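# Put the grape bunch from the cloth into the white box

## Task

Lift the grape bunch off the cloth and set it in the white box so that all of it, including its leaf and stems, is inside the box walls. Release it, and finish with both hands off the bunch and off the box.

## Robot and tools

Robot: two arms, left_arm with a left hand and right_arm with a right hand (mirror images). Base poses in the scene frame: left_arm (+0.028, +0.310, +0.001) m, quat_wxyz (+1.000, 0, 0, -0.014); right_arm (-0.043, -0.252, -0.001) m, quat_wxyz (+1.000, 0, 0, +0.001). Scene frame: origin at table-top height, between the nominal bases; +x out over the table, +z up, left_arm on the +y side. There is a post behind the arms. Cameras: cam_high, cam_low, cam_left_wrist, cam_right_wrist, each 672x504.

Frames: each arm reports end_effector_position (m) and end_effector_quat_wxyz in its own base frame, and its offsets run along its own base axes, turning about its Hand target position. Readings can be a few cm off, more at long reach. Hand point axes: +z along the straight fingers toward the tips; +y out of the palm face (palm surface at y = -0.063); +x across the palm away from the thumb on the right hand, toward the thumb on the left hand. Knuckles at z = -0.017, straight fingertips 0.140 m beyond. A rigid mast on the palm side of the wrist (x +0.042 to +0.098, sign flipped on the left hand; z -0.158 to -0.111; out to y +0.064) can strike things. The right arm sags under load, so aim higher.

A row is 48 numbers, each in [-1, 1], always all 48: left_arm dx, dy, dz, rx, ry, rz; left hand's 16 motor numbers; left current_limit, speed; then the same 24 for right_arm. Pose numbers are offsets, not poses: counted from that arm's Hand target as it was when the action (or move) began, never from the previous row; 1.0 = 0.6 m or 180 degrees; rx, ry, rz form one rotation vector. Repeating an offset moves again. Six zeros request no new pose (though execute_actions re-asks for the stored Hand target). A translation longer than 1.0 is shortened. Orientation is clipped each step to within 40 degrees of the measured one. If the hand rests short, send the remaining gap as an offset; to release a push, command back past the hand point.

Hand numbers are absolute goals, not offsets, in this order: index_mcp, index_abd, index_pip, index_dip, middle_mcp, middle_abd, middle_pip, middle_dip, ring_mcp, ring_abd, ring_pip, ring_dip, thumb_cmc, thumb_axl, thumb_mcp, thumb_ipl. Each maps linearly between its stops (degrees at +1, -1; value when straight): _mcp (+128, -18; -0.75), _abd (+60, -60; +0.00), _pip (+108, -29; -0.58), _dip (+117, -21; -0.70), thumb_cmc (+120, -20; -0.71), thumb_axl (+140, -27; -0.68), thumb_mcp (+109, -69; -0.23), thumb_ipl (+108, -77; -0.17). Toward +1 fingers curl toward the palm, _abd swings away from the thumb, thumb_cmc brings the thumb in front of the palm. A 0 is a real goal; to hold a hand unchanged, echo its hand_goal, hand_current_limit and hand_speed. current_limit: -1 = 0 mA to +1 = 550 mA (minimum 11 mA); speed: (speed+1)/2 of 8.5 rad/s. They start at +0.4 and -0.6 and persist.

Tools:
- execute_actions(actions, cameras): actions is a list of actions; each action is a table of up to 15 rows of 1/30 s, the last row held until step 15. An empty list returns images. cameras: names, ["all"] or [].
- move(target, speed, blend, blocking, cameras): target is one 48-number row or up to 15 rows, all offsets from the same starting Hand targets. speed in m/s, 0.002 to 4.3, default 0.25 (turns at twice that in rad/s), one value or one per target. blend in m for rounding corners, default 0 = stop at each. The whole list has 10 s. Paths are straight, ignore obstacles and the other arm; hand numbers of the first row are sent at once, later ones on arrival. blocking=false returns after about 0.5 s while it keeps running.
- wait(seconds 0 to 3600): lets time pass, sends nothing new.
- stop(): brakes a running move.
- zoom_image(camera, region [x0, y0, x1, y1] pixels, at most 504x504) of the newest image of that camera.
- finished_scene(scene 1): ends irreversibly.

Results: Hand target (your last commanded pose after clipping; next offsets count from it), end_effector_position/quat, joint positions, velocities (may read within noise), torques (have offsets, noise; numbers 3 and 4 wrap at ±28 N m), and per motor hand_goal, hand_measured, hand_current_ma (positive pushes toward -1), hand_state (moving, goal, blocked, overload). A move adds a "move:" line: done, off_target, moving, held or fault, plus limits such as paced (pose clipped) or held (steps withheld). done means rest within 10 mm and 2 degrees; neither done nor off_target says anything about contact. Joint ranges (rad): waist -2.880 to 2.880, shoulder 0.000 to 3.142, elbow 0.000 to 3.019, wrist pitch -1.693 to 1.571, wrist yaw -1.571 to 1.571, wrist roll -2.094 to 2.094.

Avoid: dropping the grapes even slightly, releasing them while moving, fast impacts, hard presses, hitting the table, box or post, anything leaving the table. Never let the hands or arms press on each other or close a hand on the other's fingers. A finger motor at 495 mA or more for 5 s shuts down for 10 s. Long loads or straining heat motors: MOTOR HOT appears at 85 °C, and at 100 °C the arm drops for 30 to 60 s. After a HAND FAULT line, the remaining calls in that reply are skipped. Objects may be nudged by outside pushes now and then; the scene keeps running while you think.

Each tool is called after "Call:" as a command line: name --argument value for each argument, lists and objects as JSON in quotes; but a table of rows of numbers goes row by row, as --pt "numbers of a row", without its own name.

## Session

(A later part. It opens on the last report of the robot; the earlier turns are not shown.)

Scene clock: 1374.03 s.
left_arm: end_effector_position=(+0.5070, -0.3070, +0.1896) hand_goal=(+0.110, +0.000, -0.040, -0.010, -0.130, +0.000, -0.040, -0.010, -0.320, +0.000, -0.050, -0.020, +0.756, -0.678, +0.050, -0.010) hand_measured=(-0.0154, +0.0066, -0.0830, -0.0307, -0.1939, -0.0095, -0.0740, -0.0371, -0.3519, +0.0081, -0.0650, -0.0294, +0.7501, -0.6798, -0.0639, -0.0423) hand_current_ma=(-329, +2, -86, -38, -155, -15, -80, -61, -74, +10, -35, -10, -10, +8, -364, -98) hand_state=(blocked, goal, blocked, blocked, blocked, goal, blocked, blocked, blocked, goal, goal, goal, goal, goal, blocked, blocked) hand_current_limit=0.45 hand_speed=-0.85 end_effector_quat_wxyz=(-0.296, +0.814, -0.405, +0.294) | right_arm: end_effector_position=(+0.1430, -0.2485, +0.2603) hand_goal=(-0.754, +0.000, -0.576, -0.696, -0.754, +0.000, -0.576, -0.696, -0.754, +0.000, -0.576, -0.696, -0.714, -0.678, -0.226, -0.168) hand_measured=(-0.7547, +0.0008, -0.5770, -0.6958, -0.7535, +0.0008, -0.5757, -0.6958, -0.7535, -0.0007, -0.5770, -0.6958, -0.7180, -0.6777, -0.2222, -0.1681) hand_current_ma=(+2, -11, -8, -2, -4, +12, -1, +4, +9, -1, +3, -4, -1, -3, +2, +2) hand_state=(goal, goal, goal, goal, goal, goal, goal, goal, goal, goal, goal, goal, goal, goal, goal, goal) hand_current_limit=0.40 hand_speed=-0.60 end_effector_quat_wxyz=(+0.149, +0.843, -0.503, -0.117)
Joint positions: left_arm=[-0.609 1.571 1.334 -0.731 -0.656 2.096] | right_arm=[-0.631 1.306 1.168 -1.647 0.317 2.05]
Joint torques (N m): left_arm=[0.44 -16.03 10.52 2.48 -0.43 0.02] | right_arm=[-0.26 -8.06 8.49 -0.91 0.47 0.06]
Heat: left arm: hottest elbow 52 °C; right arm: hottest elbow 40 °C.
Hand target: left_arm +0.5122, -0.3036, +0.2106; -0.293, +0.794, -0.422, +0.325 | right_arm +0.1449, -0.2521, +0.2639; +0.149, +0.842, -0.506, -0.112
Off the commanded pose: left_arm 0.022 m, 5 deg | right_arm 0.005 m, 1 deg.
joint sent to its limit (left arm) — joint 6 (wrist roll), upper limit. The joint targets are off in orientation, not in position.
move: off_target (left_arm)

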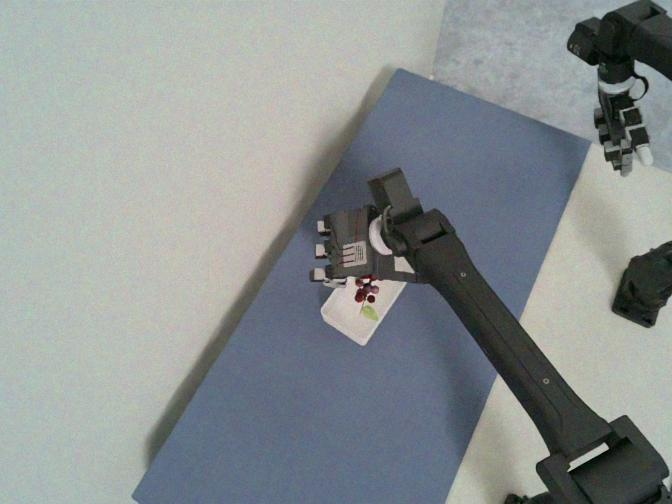

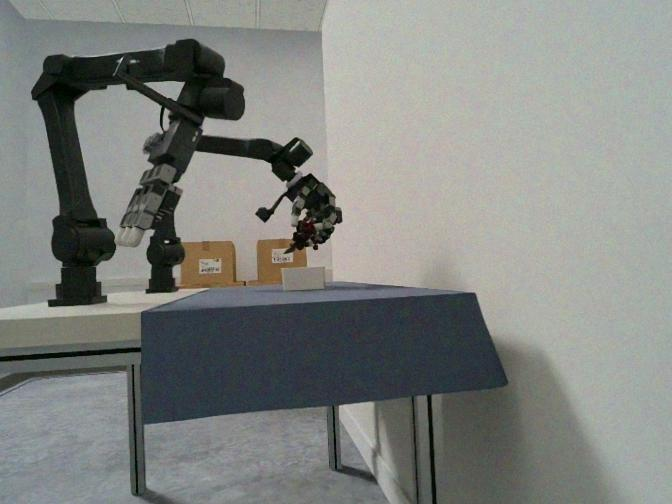

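Call:
move --pt "0.017 -0.008 0 0 0 -0.06 0.11 0 -0.04 -0.01 -0.13 0 -0.04 -0.01 -0.32 0 -0.05 -0.02 0.757 -0.678 0.05 -0.01 0.45 -0.85 0 0 0 0 0 0 -0.754 0 -0.576 -0.696 -0.754 0 -0.576 -0.696 -0.754 0 -0.576 -0.696 -0.714 -0.678 -0.226 -0.168 0.4 -0.6" --speed 0.08 --cameras '["cam_high","cam_low"]'

Call:
zoom_image --camera "cam_high" --region '[300, 200, 440, 360]'

Call:
zoom_image --camera "cam_low" --region '[230, 170, 380, 300]'

Scene clock: 1411.53 s.
left_arm: end_effector_position=(+0.5078, -0.3090, +0.1885) hand_goal=(+0.110, +0.000, -0.040, -0.010, -0.130, +0.000, -0.040, -0.010, -0.320, +0.000, -0.050, -0.020, +0.756, -0.678, +0.050, -0.010) hand_measured=(-0.0166, +0.0052, -0.0817, -0.0320, -0.1939, -0.0095, -0.0740, -0.0358, -0.3519, +0.0096, -0.0650, -0.0294, +0.7488, -0.6798, -0.0639, -0.0423) hand_current_ma=(-335, +4, -97, -48, -159, -16, -78, -54, -78, +11, -22, -22, -10, +3, -362, -105) hand_state=(blocked, goal, blocked, blocked, blocked, goal, blocked, blocked, blocked, goal, goal, goal, goal, goal, blocked, blocked) hand_current_limit=0.45 hand_speed=-0.85 end_effector_quat_wxyz=(-0.267, +0.821, -0.409, +0.295) | right_arm: end_effector_position=(+0.1430, -0.2485, +0.2603) hand_goal=(-0.754, +0.000, -0.576, -0.696, -0.754, +0.000, -0.576, -0.696, -0.754, +0.000, -0.576, -0.696, -0.714, -0.678, -0.226, -0.168) hand_measured=(-0.7535, -0.0007, -0.5757, -0.6971, -0.7535, -0.0021, -0.5770, -0.6971, -0.7535, -0.0007, -0.5757, -0.6958, -0.7167, -0.6777, -0.2212, -0.1681) hand_current_ma=(+5, -9, -9, +2, -3, +11, +4, +5, +4, -2, -1, -4, -1, -3, -1, +6) hand_state=(goal, goal, goal, goal, goal, goal, goal, goal, goal, goal, goal, goal, goal, goal, goal, goal) hand_current_limit=0.40 hand_speed=-0.60 end_effector_quat_wxyz=(+0.149, +0.843, -0.503, -0.117)
Joint positions: left_arm=[-0.589 1.571 1.334 -0.725 -0.587 2.096] | right_arm=[-0.631 1.306 1.168 -1.647 0.317 2.05]
Joint torques (N m): left_arm=[1.08 -14.51 12.6 2.52 -0.3 0.01] | right_arm=[-0.26 -8.06 8.5 -0.91 0.47 0.06]
Heat: left arm: hottest elbow 48 °C; right arm: hottest elbow 41 °C.
Hand target: left_arm +0.5224, -0.3086, +0.2107; -0.261, +0.751, -0.495, +0.352 | right_arm +0.1449, -0.2521, +0.2639; +0.149, +0.842, -0.506, -0.112
Off the commanded pose: left_arm 0.027 m, 14 deg | right_arm 0.005 m, 1 deg.
joint sent to its limit (left arm) — joint 6 (wrist roll), upper limit. The joint targets are off in orientation, not in position.
move: off_target (left_arm)

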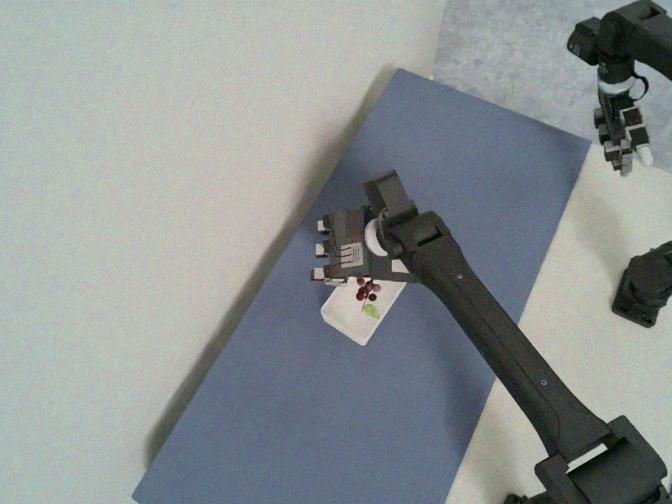

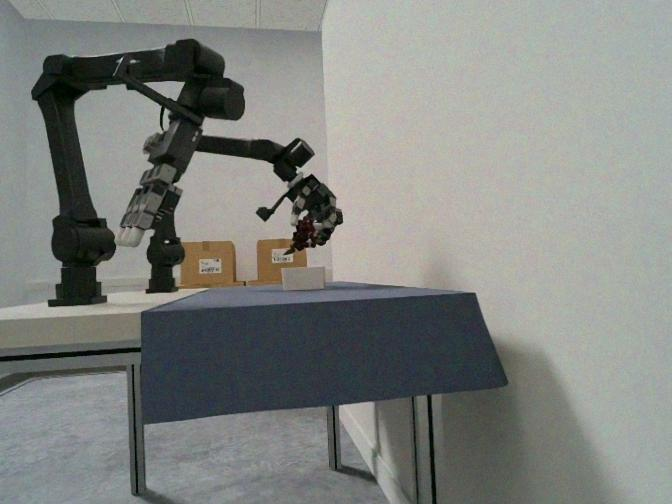

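Scaled by 3.150 from the camera's image (finer frame: 960x720).

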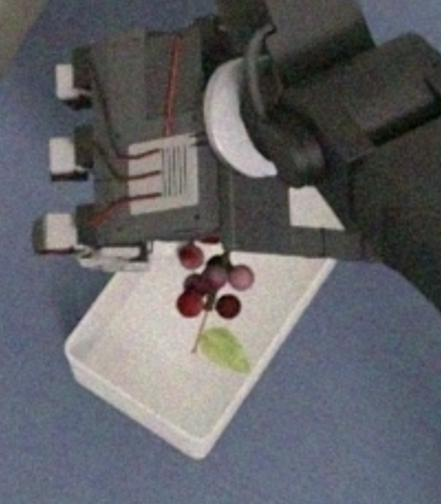

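Scaled by 3.360 from the camera's image (finer frame: 960x720).

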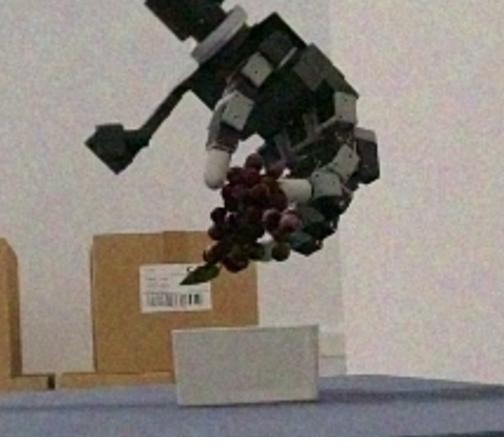

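Call:
move --pt "0.03 0.008 -0.055 0 0 0 0.11 0 -0.04 -0.01 -0.13 0 -0.04 -0.01 -0.32 0 -0.05 -0.02 0.757 -0.678 0.05 -0.01 0.45 -0.85 0 0 0 0 0 0 -0.754 0 -0.576 -0.696 -0.754 0 -0.576 -0.696 -0.754 0 -0.576 -0.696 -0.714 -0.678 -0.226 -0.168 0.4 -0.6" --speed 0.08 --cameras '["cam_high","cam_low"]'

Call:
zoom_image --camera "cam_high" --region '[300, 200, 440, 360]'

Call:
zoom_image --camera "cam_low" --region '[230, 170, 380, 300]'

Scene clock: 1427.53 s.
left_arm: end_effector_position=(+0.5317, -0.3083, +0.1786) hand_goal=(+0.110, +0.000, -0.040, -0.010, -0.130, +0.000, -0.040, -0.010, -0.320, +0.000, -0.050, -0.020, +0.756, -0.678, +0.050, -0.010) hand_measured=(-0.0166, +0.0066, -0.0830, -0.0320, -0.1939, -0.0095, -0.0740, -0.0358, -0.3507, +0.0096, -0.0663, -0.0294, +0.7501, -0.6798, -0.0639, -0.0433) hand_current_ma=(-327, +5, -99, -40, -155, -24, -85, -62, -78, +18, -39, -23, -16, -5, -356, -99) hand_state=(blocked, goal, blocked, blocked, blocked, goal, blocked, blocked, blocked, goal, goal, goal, goal, goal, blocked, blocked) hand_current_limit=0.45 hand_speed=-0.85 end_effector_quat_wxyz=(-0.259, +0.825, -0.393, +0.313) | right_arm: end_effector_position=(+0.1430, -0.2485, +0.2603) hand_goal=(-0.754, +0.000, -0.576, -0.696, -0.754, +0.000, -0.576, -0.696, -0.754, +0.000, -0.576, -0.696, -0.714, -0.678, -0.226, -0.168) hand_measured=(-0.7535, -0.0007, -0.5757, -0.6958, -0.7547, +0.0008, -0.5770, -0.6971, -0.7523, -0.0007, -0.5782, -0.6958, -0.7154, -0.6767, -0.2212, -0.1672) hand_current_ma=(+5, -8, -6, -5, -3, +7, +4, +4, +5, +2, +2, -9, +0, -1, +0, +5) hand_state=(goal, goal, goal, goal, goal, goal, goal, goal, goal, goal, goal, goal, goal, goal, goal, goal) hand_current_limit=0.40 hand_speed=-0.60 end_effector_quat_wxyz=(+0.149, +0.843, -0.503, -0.117)
Joint positions: left_arm=[-0.559 1.606 1.334 -0.646 -0.565 2.096] | right_arm=[-0.631 1.306 1.168 -1.647 0.317 2.05]
Joint torques (N m): left_arm=[0.79 -13.33 10.54 2.66 -0.31 -0.01] | right_arm=[-0.32 -8.06 8.49 -0.91 0.47 0.06]
Heat: left arm: hottest elbow 48 °C; right arm: hottest elbow 41 °C.
Hand target: left_arm +0.5404, -0.3038, +0.1775; -0.261, +0.751, -0.495, +0.351 | right_arm +0.1449, -0.2521, +0.2639; +0.149, +0.842, -0.506, -0.112
Off the commanded pose: left_arm 0.010 m, 15 deg | right_arm 0.005 m, 1 deg.
joint sent to its limit (left arm) — joint 6 (wrist roll), upper limit. The joint targets are off in orientation, not in position.
move: off_target (left_arm)

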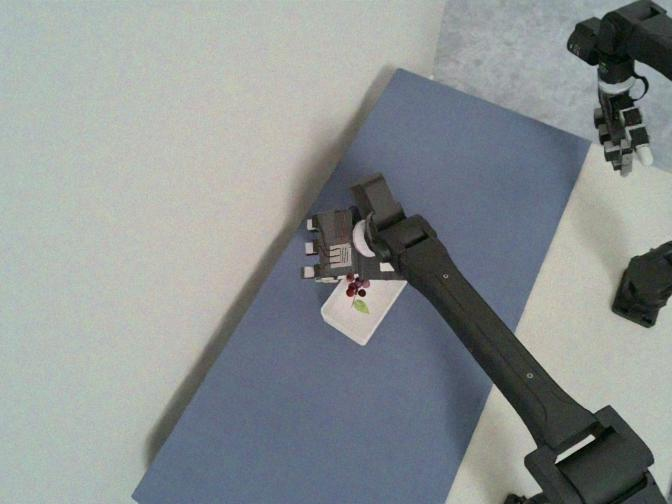

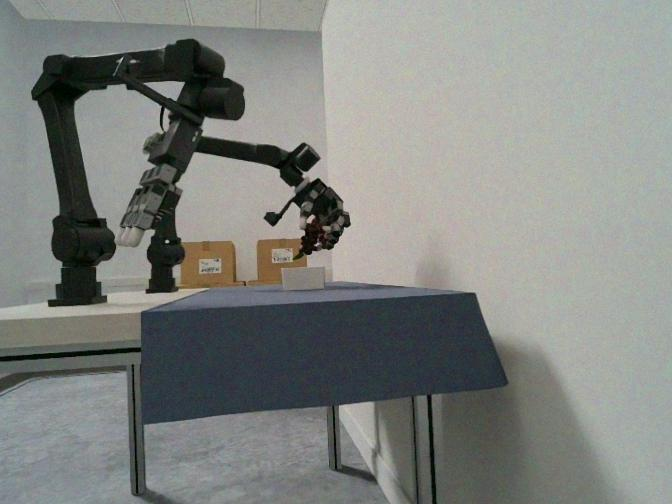

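Scaled by 3.150 from the camera's image (finer frame: 960x720).

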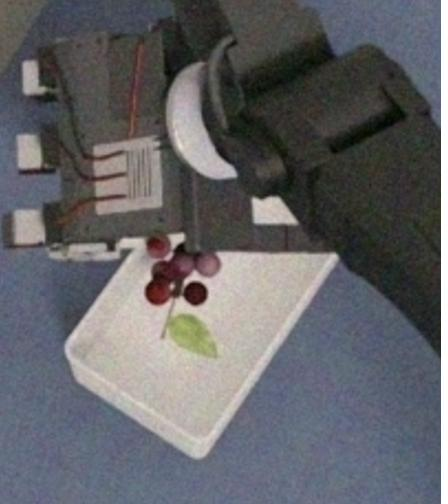

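Scaled by 3.360 from the camera's image (finer frame: 960x720).

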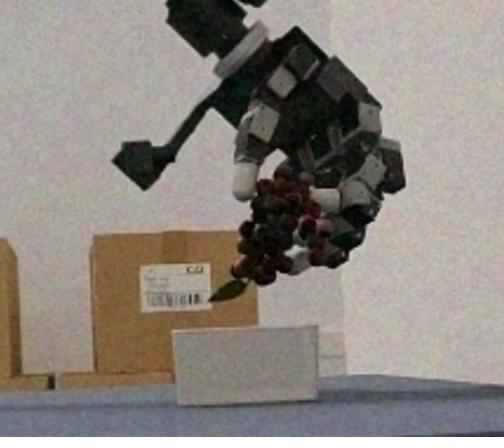

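Call:
move --pt "-0.036 -0.004 -0.06 0 0 0 0.11 0 -0.04 -0.01 -0.13 0 -0.04 -0.01 -0.32 0 -0.05 -0.02 0.757 -0.678 0.05 -0.01 0.45 -0.85 0 0 0 0 0 0 -0.754 0 -0.576 -0.696 -0.754 0 -0.576 -0.696 -0.754 0 -0.576 -0.696 -0.714 -0.678 -0.226 -0.168 0.4 -0.6" --speed 0.07 --cameras '["cam_high","cam_low","cam_left_wrist"]'

Call:
zoom_image --camera "cam_high" --region '[300, 200, 440, 360]'

Call:
zoom_image --camera "cam_low" --region '[230, 170, 380, 300]'

Scene clock: 1542.63 s.
left_arm: end_effector_position=(+0.5183, -0.2981, +0.1361) hand_goal=(+0.110, +0.000, -0.040, -0.010, -0.130, +0.000, -0.040, -0.010, -0.320, +0.000, -0.050, -0.020, +0.756, -0.678, +0.050, -0.010) hand_measured=(-0.0154, +0.0066, -0.0817, -0.0320, -0.1939, -0.0095, -0.0740, -0.0358, -0.3519, +0.0081, -0.0663, -0.0282, +0.7513, -0.6798, -0.0639, -0.0433) hand_current_ma=(-334, +1, -89, -41, -161, -20, -82, -60, -73, +11, -31, -21, -11, +2, -366, -98) hand_state=(blocked, goal, blocked, blocked, blocked, goal, blocked, blocked, blocked, goal, goal, goal, goal, goal, blocked, blocked) hand_current_limit=0.45 hand_speed=-0.85 end_effector_quat_wxyz=(-0.263, +0.826, -0.394, +0.307) | right_arm: end_effector_position=(+0.1430, -0.2485, +0.2603) hand_goal=(-0.754, +0.000, -0.576, -0.696, -0.754, +0.000, -0.576, -0.696, -0.754, +0.000, -0.576, -0.696, -0.714, -0.678, -0.226, -0.168) hand_measured=(-0.7535, +0.0008, -0.5770, -0.6958, -0.7535, +0.0008, -0.5770, -0.6958, -0.7547, +0.0008, -0.5770, -0.6958, -0.7154, -0.6777, -0.2212, -0.1681) hand_current_ma=(+5, -12, -8, +1, -3, +4, +0, +5, +5, +3, +3, -6, +3, -3, +3, +4) hand_state=(goal, goal, goal, goal, goal, goal, goal, goal, goal, goal, goal, goal, goal, goal, goal, goal) hand_current_limit=0.40 hand_speed=-0.60 end_effector_quat_wxyz=(+0.149, +0.843, -0.503, -0.117)
Joint positions: left_arm=[-0.559 1.606 1.22 -0.545 -0.573 2.096] | right_arm=[-0.631 1.306 1.168 -1.647 0.317 2.05]
Joint torques (N m): left_arm=[-1.32 -14.04 10.11 2.62 -0.52 0] | right_arm=[-0.26 -8.06 8.49 -0.91 0.47 0.06]
Heat: left arm: hottest elbow 45 °C; right arm: hottest elbow 41 °C.
Hand target: left_arm +0.5188, -0.3061, +0.1415; -0.261, +0.751, -0.495, +0.351 | right_arm +0.1449, -0.2521, +0.2639; +0.149, +0.842, -0.506, -0.112
Off the commanded pose: left_arm 0.010 m, 15 deg | right_arm 0.005 m, 1 deg.
joint sent to its limit (left arm) — joint 6 (wrist roll), upper limit. The joint targets are off in orientation, not in position.
move: off_target (left_arm)

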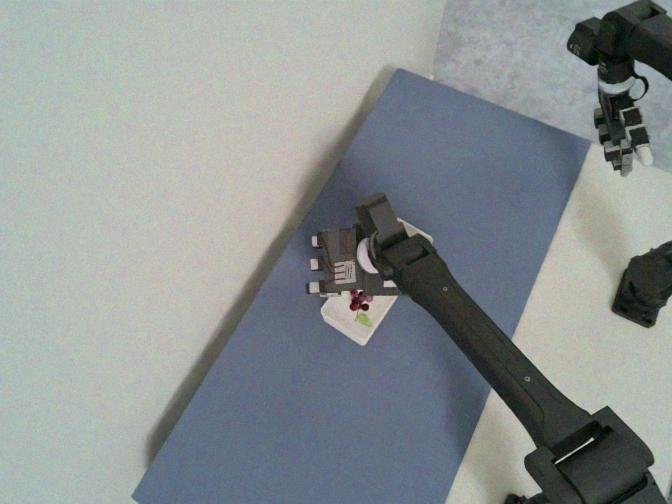

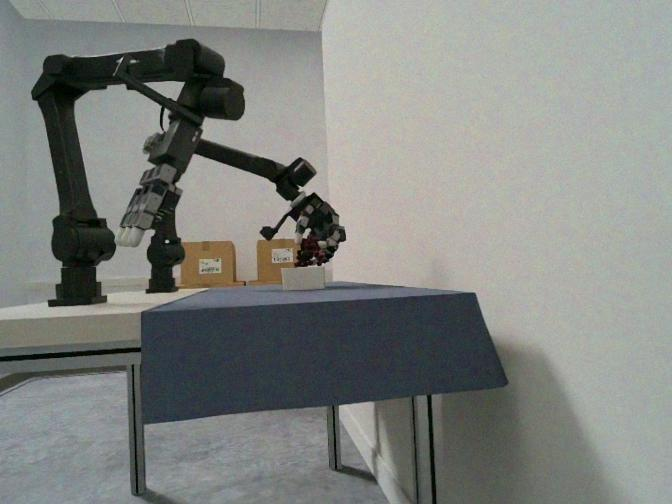

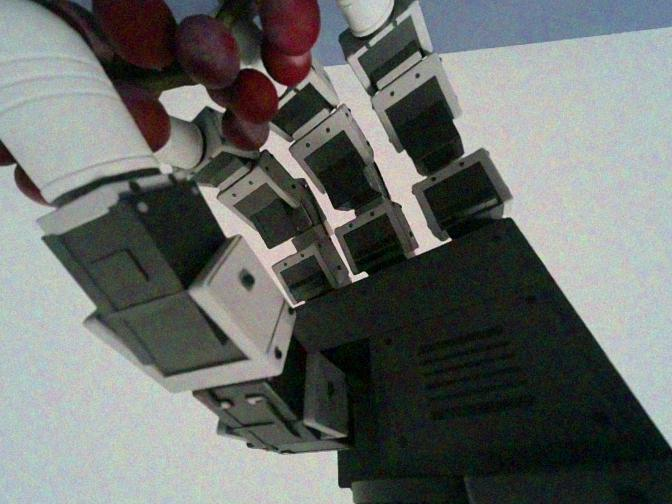

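Scaled by 3.150 from the camera's image (finer frame: 960x720).

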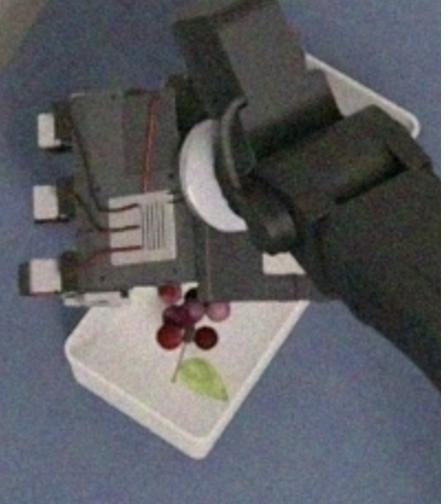

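Scaled by 3.360 from the camera's image (finer frame: 960x720).

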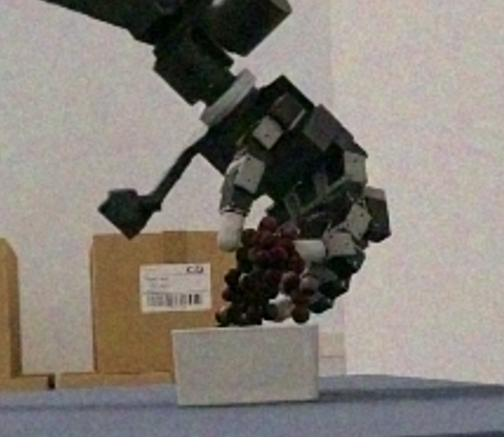

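Call:
move --pt "-0.02 0.0 -0.037 0 0 0 0.11 0 -0.04 -0.01 -0.13 0 -0.04 -0.01 -0.32 0 -0.05 -0.02 0.757 -0.678 0.05 -0.01 0.45 -0.85 0 0 0 0 0 0 -0.754 0 -0.576 -0.696 -0.754 0 -0.576 -0.696 -0.754 0 -0.576 -0.696 -0.714 -0.678 -0.226 -0.168 0.4 -0.6" --speed 0.05 --cameras '["cam_high","cam_low","cam_left_wrist"]'

Call:
zoom_image --camera "cam_high" --region '[300, 200, 440, 360]'

Call:
zoom_image --camera "cam_low" --region '[230, 170, 380, 300]'

Scene clock: 1557.17 s.
left_arm: end_effector_position=(+0.5125, -0.2989, +0.1202) hand_goal=(+0.110, +0.000, -0.040, -0.010, -0.130, +0.000, -0.040, -0.010, -0.320, +0.000, -0.050, -0.020, +0.756, -0.678, +0.050, -0.010) hand_measured=(-0.0166, +0.0081, -0.0817, -0.0333, -0.1939, -0.0109, -0.0727, -0.0358, -0.3519, +0.0081, -0.0676, -0.0294, +0.7513, -0.6798, -0.0639, -0.0423) hand_current_ma=(-327, +8, -83, -43, -160, -25, -79, -54, -67, +15, -38, -17, -19, +8, -354, -103) hand_state=(blocked, goal, blocked, blocked, blocked, goal, blocked, blocked, blocked, goal, goal, goal, goal, goal, blocked, blocked) hand_current_limit=0.45 hand_speed=-0.85 end_effector_quat_wxyz=(-0.265, +0.822, -0.395, +0.314) | right_arm: end_effector_position=(+0.1430, -0.2485, +0.2603) hand_goal=(-0.754, +0.000, -0.576, -0.696, -0.754, +0.000, -0.576, -0.696, -0.754, +0.000, -0.576, -0.696, -0.714, -0.678, -0.226, -0.168) hand_measured=(-0.7535, +0.0008, -0.5770, -0.6958, -0.7535, -0.0007, -0.5757, -0.6971, -0.7547, +0.0008, -0.5770, -0.6971, -0.7154, -0.6767, -0.2212, -0.1681) hand_current_ma=(+5, -8, -13, -2, -3, +11, +2, +8, +7, +0, -2, -8, -1, -3, -2, +1) hand_state=(goal, goal, goal, goal, goal, goal, goal, goal, goal, goal, goal, goal, goal, goal, goal, goal) hand_current_limit=0.40 hand_speed=-0.60 end_effector_quat_wxyz=(+0.149, +0.843, -0.503, -0.117)
Joint positions: left_arm=[-0.569 1.606 1.169 -0.476 -0.582 2.101] | right_arm=[-0.631 1.306 1.168 -1.647 0.317 2.05]
Joint torques (N m): left_arm=[-1.73 -13.92 8.96 2.37 -0.24 -0.08] | right_arm=[-0.32 -8.06 8.5 -0.9 0.47 0.06]
Heat: left arm: hottest elbow 46 °C; right arm: hottest elbow 41 °C.
Hand target: left_arm +0.5069, -0.3062, +0.1194; -0.261, +0.751, -0.494, +0.352 | right_arm +0.1449, -0.2521, +0.2639; +0.149, +0.842, -0.506, -0.112
Off the commanded pose: left_arm 0.009 m, 15 deg | right_arm 0.005 m, 1 deg.
joint sent to its limit (left arm) — joint 6 (wrist roll), upper limit. The joint targets are off in orientation, not in position.
move: off_target (left_arm)

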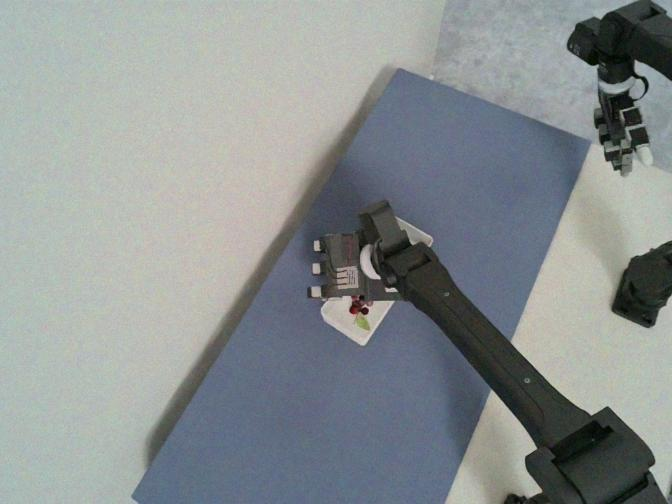

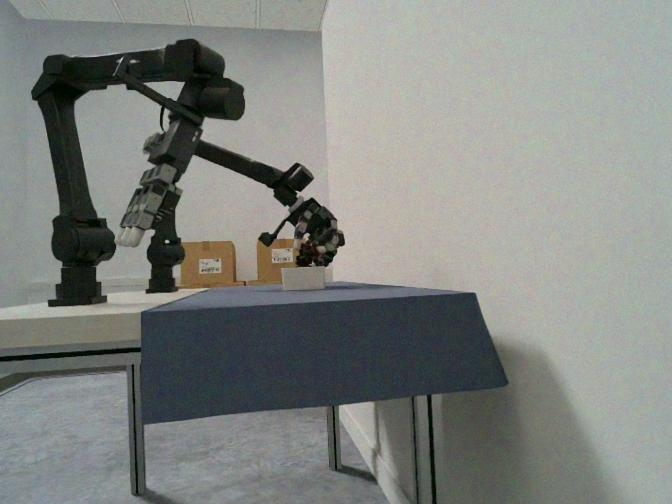

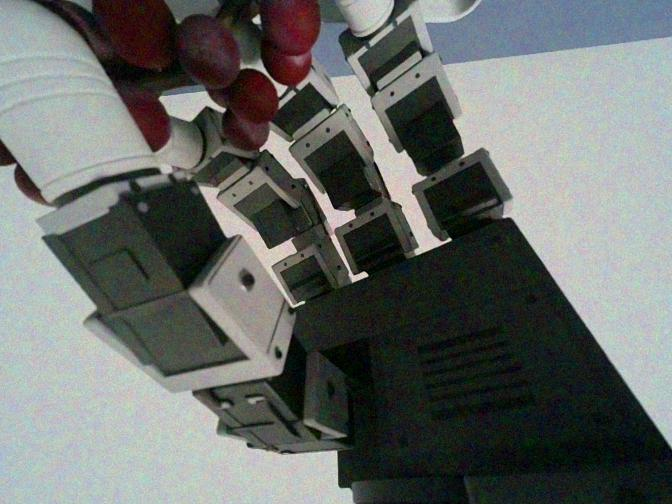

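Scaled by 3.150 from the camera's image (finer frame: 960x720).

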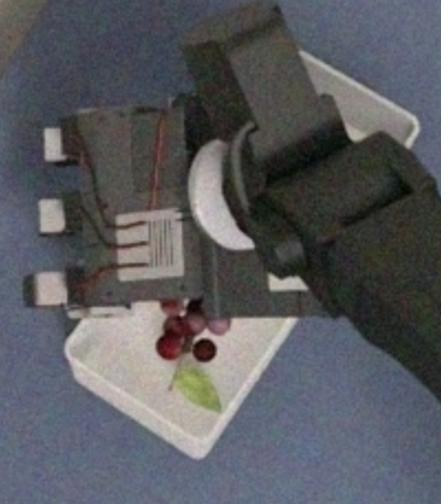

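Scaled by 3.360 from the camera's image (finer frame: 960x720).

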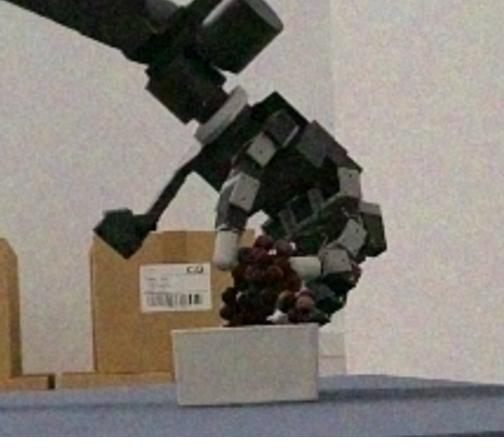

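Call:
move --pt "-0.025 -0.022 -0.015 0 0 0 0.11 0 -0.04 -0.01 -0.13 0 -0.04 -0.01 -0.32 0 -0.05 -0.02 0.757 -0.678 0.05 -0.01 0.45 -0.85 0 0 0 0 0 0 -0.754 0 -0.576 -0.696 -0.754 0 -0.576 -0.696 -0.754 0 -0.576 -0.696 -0.714 -0.678 -0.226 -0.168 0.4 -0.6" --speed 0.05 --cameras '["cam_high","cam_low"]'

Call:
zoom_image --camera "cam_high" --region '[300, 200, 440, 360]'

Call:
zoom_image --camera "cam_low" --region '[250, 210, 360, 300]'

Scene clock: 1576.37 s.
left_arm: end_effector_position=(+0.5046, -0.3084, +0.1170) hand_goal=(+0.110, +0.000, -0.040, -0.010, -0.130, +0.000, -0.040, -0.010, -0.320, +0.000, -0.050, -0.020, +0.756, -0.678, +0.050, -0.010) hand_measured=(-0.0094, +0.0081, -0.0830, -0.0320, -0.1951, -0.0095, -0.0791, -0.0358, -0.3664, +0.0081, -0.0676, -0.0282, +0.7614, -0.6756, -0.0629, -0.0423) hand_current_ma=(-307, +1, -85, -44, -167, -22, -92, -53, -107, +10, -38, -22, +0, +13, -365, -97) hand_state=(blocked, goal, blocked, blocked, blocked, goal, blocked, blocked, blocked, goal, goal, goal, goal, goal, blocked, blocked) hand_current_limit=0.45 hand_speed=-0.85 end_effector_quat_wxyz=(-0.271, +0.814, -0.401, +0.322) | right_arm: end_effector_position=(+0.1430, -0.2485, +0.2603) hand_goal=(-0.754, +0.000, -0.576, -0.696, -0.754, +0.000, -0.576, -0.696, -0.754, +0.000, -0.576, -0.696, -0.714, -0.678, -0.226, -0.168) hand_measured=(-0.7535, -0.0007, -0.5757, -0.6971, -0.7535, -0.0007, -0.5770, -0.6971, -0.7535, +0.0008, -0.5770, -0.6958, -0.7167, -0.6767, -0.2222, -0.1681) hand_current_ma=(+3, -13, -10, -3, -3, +7, +2, +5, +7, +4, +4, -9, -4, -2, +3, +6) hand_state=(goal, goal, goal, goal, goal, goal, goal, goal, goal, goal, goal, goal, goal, goal, goal, goal) hand_current_limit=0.40 hand_speed=-0.60 end_effector_quat_wxyz=(+0.149, +0.843, -0.503, -0.117)
Joint positions: left_arm=[-0.596 1.602 1.149 -0.448 -0.603 2.105] | right_arm=[-0.631 1.306 1.168 -1.647 0.317 2.05]
Joint torques (N m): left_arm=[-2.61 -13.45 8.2 2.11 0.16 -0.1] | right_arm=[-0.26 -8.06 8.49 -0.91 0.47 0.06]
Heat: left arm: hottest elbow 47 °C; right arm: hottest elbow 41 °C.
Hand target: left_arm +0.4919, -0.3194, +0.1103; -0.261, +0.751, -0.494, +0.351 | right_arm +0.1449, -0.2521, +0.2639; +0.149, +0.842, -0.506, -0.112
Off the commanded pose: left_arm 0.018 m, 13 deg | right_arm 0.005 m, 1 deg.
joint sent to its limit (left arm) — joint 6 (wrist roll), upper limit. The joint targets are off in orientation, not in position.
move: off_target (left_arm)

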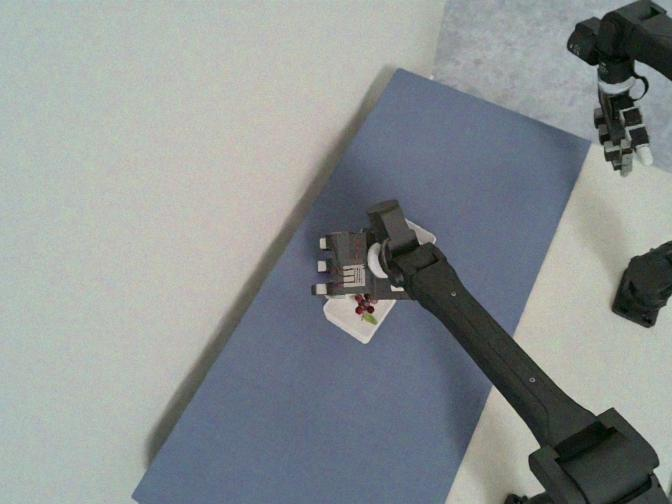

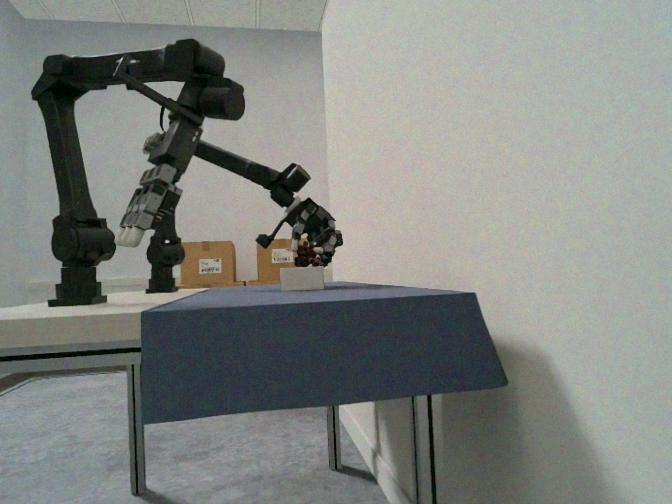

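Scaled by 3.150 from the camera's image (finer frame: 960x720).

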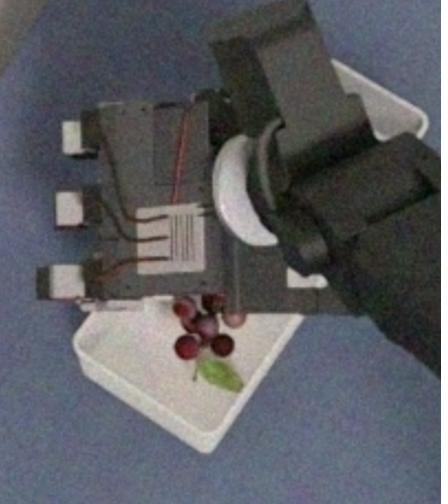

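Scaled by 4.582 from the camera's image (finer frame: 960x720).

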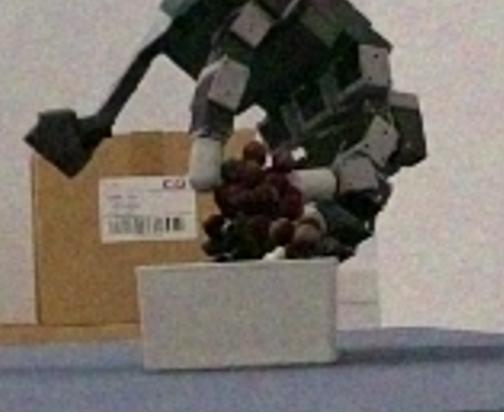

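Call:
wait --seconds 0.1 --cameras '["all"]'

Call:
zoom_image --camera "cam_low" --region '[275, 225, 345, 295]'

Call:
zoom_image --camera "cam_high" --region '[310, 270, 390, 350]'

Call:
zoom_image --camera "cam_left_wrist" --region '[0, 0, 504, 300]'

Scene clock: 1598.13 s.
left_arm: end_effector_position=(+0.5046, -0.3084, +0.1172) hand_goal=(+0.110, +0.000, -0.040, -0.010, -0.130, +0.000, -0.040, -0.010, -0.320, +0.000, -0.050, -0.020, +0.756, -0.678, +0.050, -0.010) hand_measured=(-0.0094, +0.0081, -0.0830, -0.0320, -0.1939, -0.0095, -0.0804, -0.0345, -0.3664, +0.0081, -0.0663, -0.0294, +0.7614, -0.6756, -0.0629, -0.0423) hand_current_ma=(-312, +11, -86, -46, -153, -21, -99, -57, -104, +20, -25, -12, +9, +9, -369, -96) hand_state=(blocked, goal, blocked, blocked, blocked, goal, blocked, blocked, blocked, goal, goal, goal, goal, goal, blocked, blocked) hand_current_limit=0.45 hand_speed=-0.85 end_effector_quat_wxyz=(-0.271, +0.814, -0.401, +0.322) | right_arm: end_effector_position=(+0.1430, -0.2485, +0.2603) hand_goal=(-0.754, +0.000, -0.576, -0.696, -0.754, +0.000, -0.576, -0.696, -0.754, +0.000, -0.576, -0.696, -0.714, -0.678, -0.226, -0.168) hand_measured=(-0.7535, -0.0007, -0.5770, -0.6958, -0.7523, -0.0007, -0.5770, -0.6971, -0.7535, -0.0007, -0.5770, -0.6945, -0.7167, -0.6777, -0.2212, -0.1672) hand_current_ma=(+4, -7, -7, +1, -2, +11, +1, +5, +8, +2, +1, -7, +1, +0, -3, +6) hand_state=(goal, goal, goal, goal, goal, goal, goal, goal, goal, goal, goal, goal, goal, goal, goal, goal) hand_current_limit=0.40 hand_speed=-0.60 end_effector_quat_wxyz=(+0.149, +0.843, -0.503, -0.117)
Joint positions: left_arm=[-0.596 1.602 1.149 -0.448 -0.603 2.105] | right_arm=[-0.631 1.306 1.168 -1.647 0.317 2.05]
Joint torques (N m): left_arm=[-2.49 -13.39 8.21 2.11 0.14 -0.09] | right_arm=[-0.26 -8.06 8.5 -0.91 0.47 0.06]
Heat: left arm: hottest elbow 44 °C; right arm: hottest elbow 41 °C.
Hand target: left_arm +0.4919, -0.3193, +0.1105; -0.261, +0.751, -0.494, +0.352 | right_arm +0.1449, -0.2521, +0.2639; +0.149, +0.842, -0.506, -0.112
Off the commanded pose: left_arm 0.018 m, 13 deg | right_arm 0.005 m, 1 deg.
wait: 0.10 s; at rest from the start

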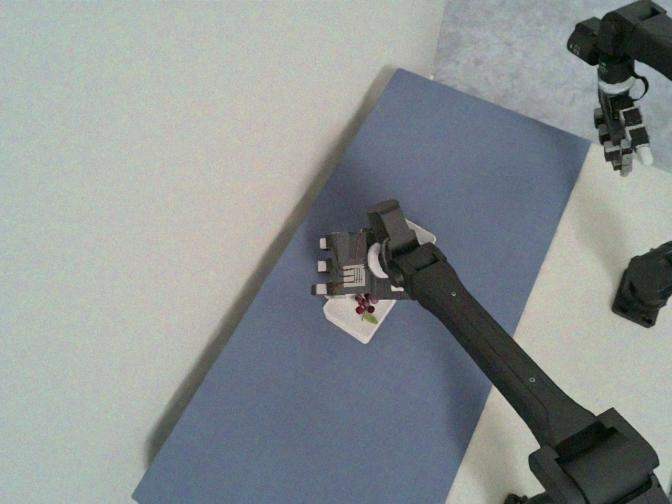

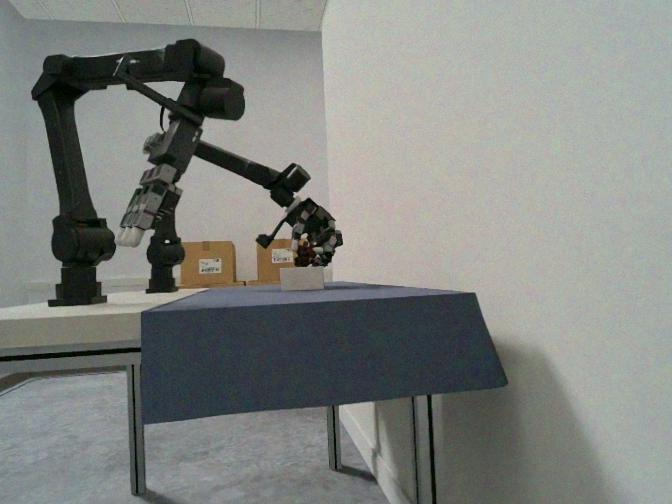

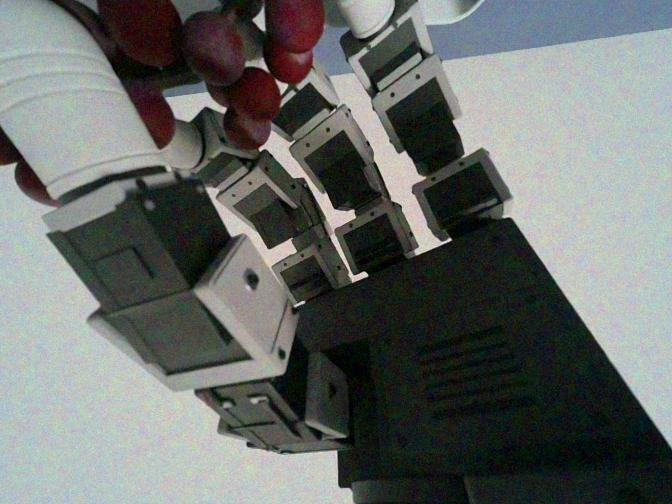

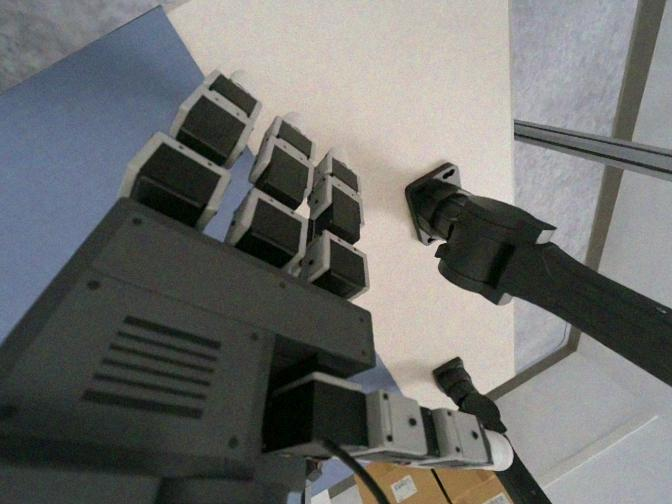

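Scaled by 7.200 from the camera's image (finer frame: 960x720).

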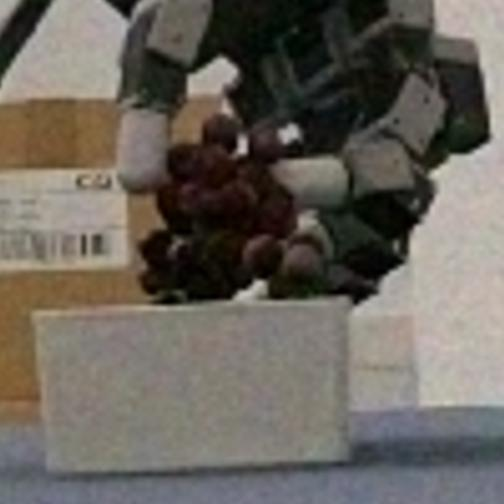

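Scaled by 6.300 from the camera's image (finer frame: 960x720).

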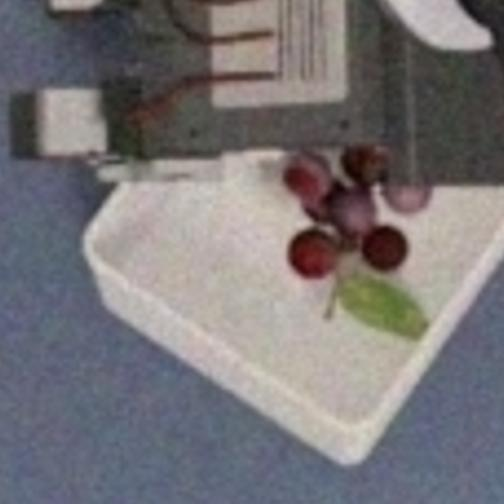

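Scaled by 1.000.

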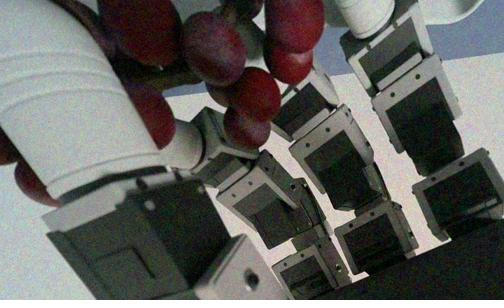

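Call:
move --pt "-0.01 -0.005 0.033 0 0 0 0.11 0 -0.04 -0.01 -0.13 0 -0.04 -0.01 -0.32 0 -0.05 -0.02 0.757 -0.678 0.05 -0.01 0.45 -0.85 0 0 0 0 0 0 -0.754 0 -0.576 -0.696 -0.754 0 -0.576 -0.696 -0.754 0 -0.576 -0.696 -0.714 -0.678 -0.226 -0.168 0.4 -0.6" --speed 0.05 --cameras '["cam_high","cam_low"]'

Call:
zoom_image --camera "cam_high" --region '[310, 270, 390, 350]'

Call:
zoom_image --camera "cam_low" --region '[275, 225, 345, 295]'

Scene clock: 1633.20 s.
left_arm: end_effector_position=(+0.4935, -0.3145, +0.1192) hand_goal=(+0.110, +0.000, -0.040, -0.010, -0.130, +0.000, -0.040, -0.010, -0.320, +0.000, -0.050, -0.020, +0.756, -0.678, +0.050, -0.010) hand_measured=(-0.0082, +0.0081, -0.0830, -0.0320, -0.1939, -0.0095, -0.0804, -0.0345, -0.3579, +0.0081, -0.0663, -0.0282, +0.7627, -0.6756, -0.0629, -0.0423) hand_current_ma=(-305, +10, -78, -45, -152, -13, -101, -52, -87, +13, -25, -10, +13, +6, -357, -98) hand_state=(blocked, goal, blocked, blocked, blocked, goal, blocked, blocked, blocked, goal, goal, goal, goal, goal, blocked, blocked) hand_current_limit=0.45 hand_speed=-0.85 end_effector_quat_wxyz=(-0.268, +0.811, -0.412, +0.317) | right_arm: end_effector_position=(+0.1430, -0.2485, +0.2603) hand_goal=(-0.754, +0.000, -0.576, -0.696, -0.754, +0.000, -0.576, -0.696, -0.754, +0.000, -0.576, -0.696, -0.714, -0.678, -0.226, -0.168) hand_measured=(-0.7535, +0.0008, -0.5770, -0.6958, -0.7535, -0.0007, -0.5770, -0.6958, -0.7535, -0.0007, -0.5770, -0.6958, -0.7154, -0.6777, -0.2222, -0.1681) hand_current_ma=(+2, -9, -6, -6, -1, +13, +3, +1, +6, +0, +4, -7, +2, -4, -2, +8) hand_state=(goal, goal, goal, goal, goal, goal, goal, goal, goal, goal, goal, goal, goal, goal, goal, goal) hand_current_limit=0.40 hand_speed=-0.60 end_effector_quat_wxyz=(+0.149, +0.843, -0.503, -0.117)
Joint positions: left_arm=[-0.615 1.591 1.149 -0.477 -0.602 2.105] | right_arm=[-0.631 1.306 1.168 -1.647 0.317 2.05]
Joint torques (N m): left_arm=[-1.79 -14.86 9.74 1.28 -0.19 -0.08] | right_arm=[-0.26 -8.06 8.49 -0.91 0.47 0.06]
Heat: left arm: hottest elbow 42 °C; right arm: hottest elbow 41 °C.
Hand target: left_arm +0.4859, -0.3224, +0.1304; -0.261, +0.751, -0.494, +0.352 | right_arm +0.1449, -0.2521, +0.2639; +0.149, +0.842, -0.506, -0.112
Off the commanded pose: left_arm 0.016 m, 12 deg | right_arm 0.005 m, 1 deg.
joint sent to its limit (left arm) — joint 6 (wrist roll), upper limit. The joint targets are off in orientation, not in position.
move: off_target (left_arm)

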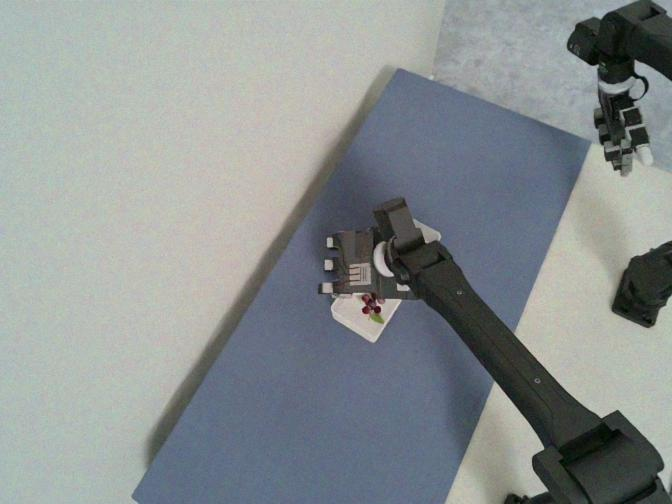

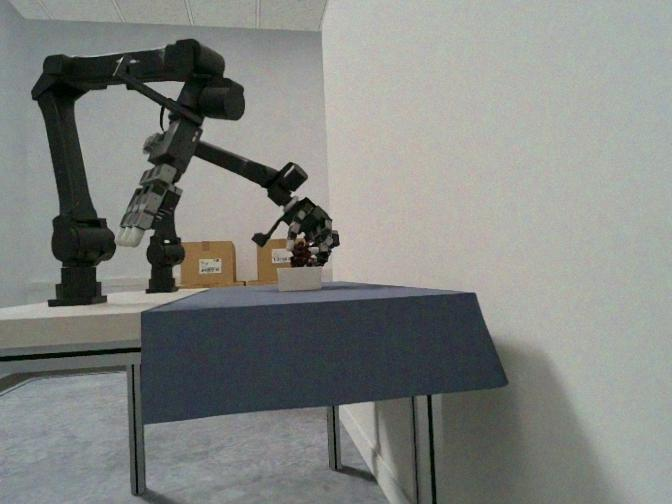

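Scaled by 6.300 from the camera's image (finer frame: 960x720).

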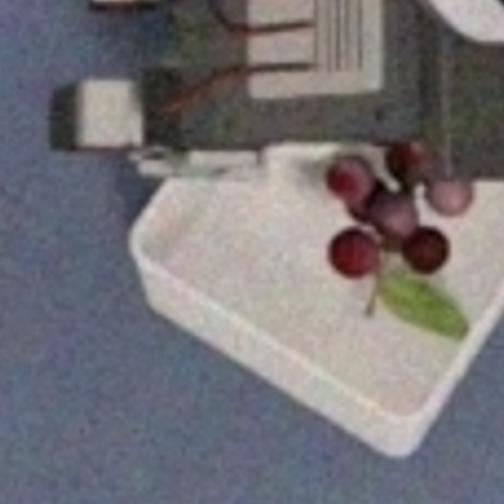

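Scaled by 7.200 from the camera's image (finer frame: 960x720).

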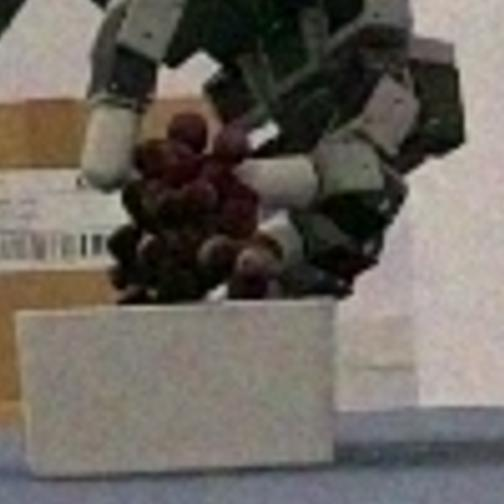

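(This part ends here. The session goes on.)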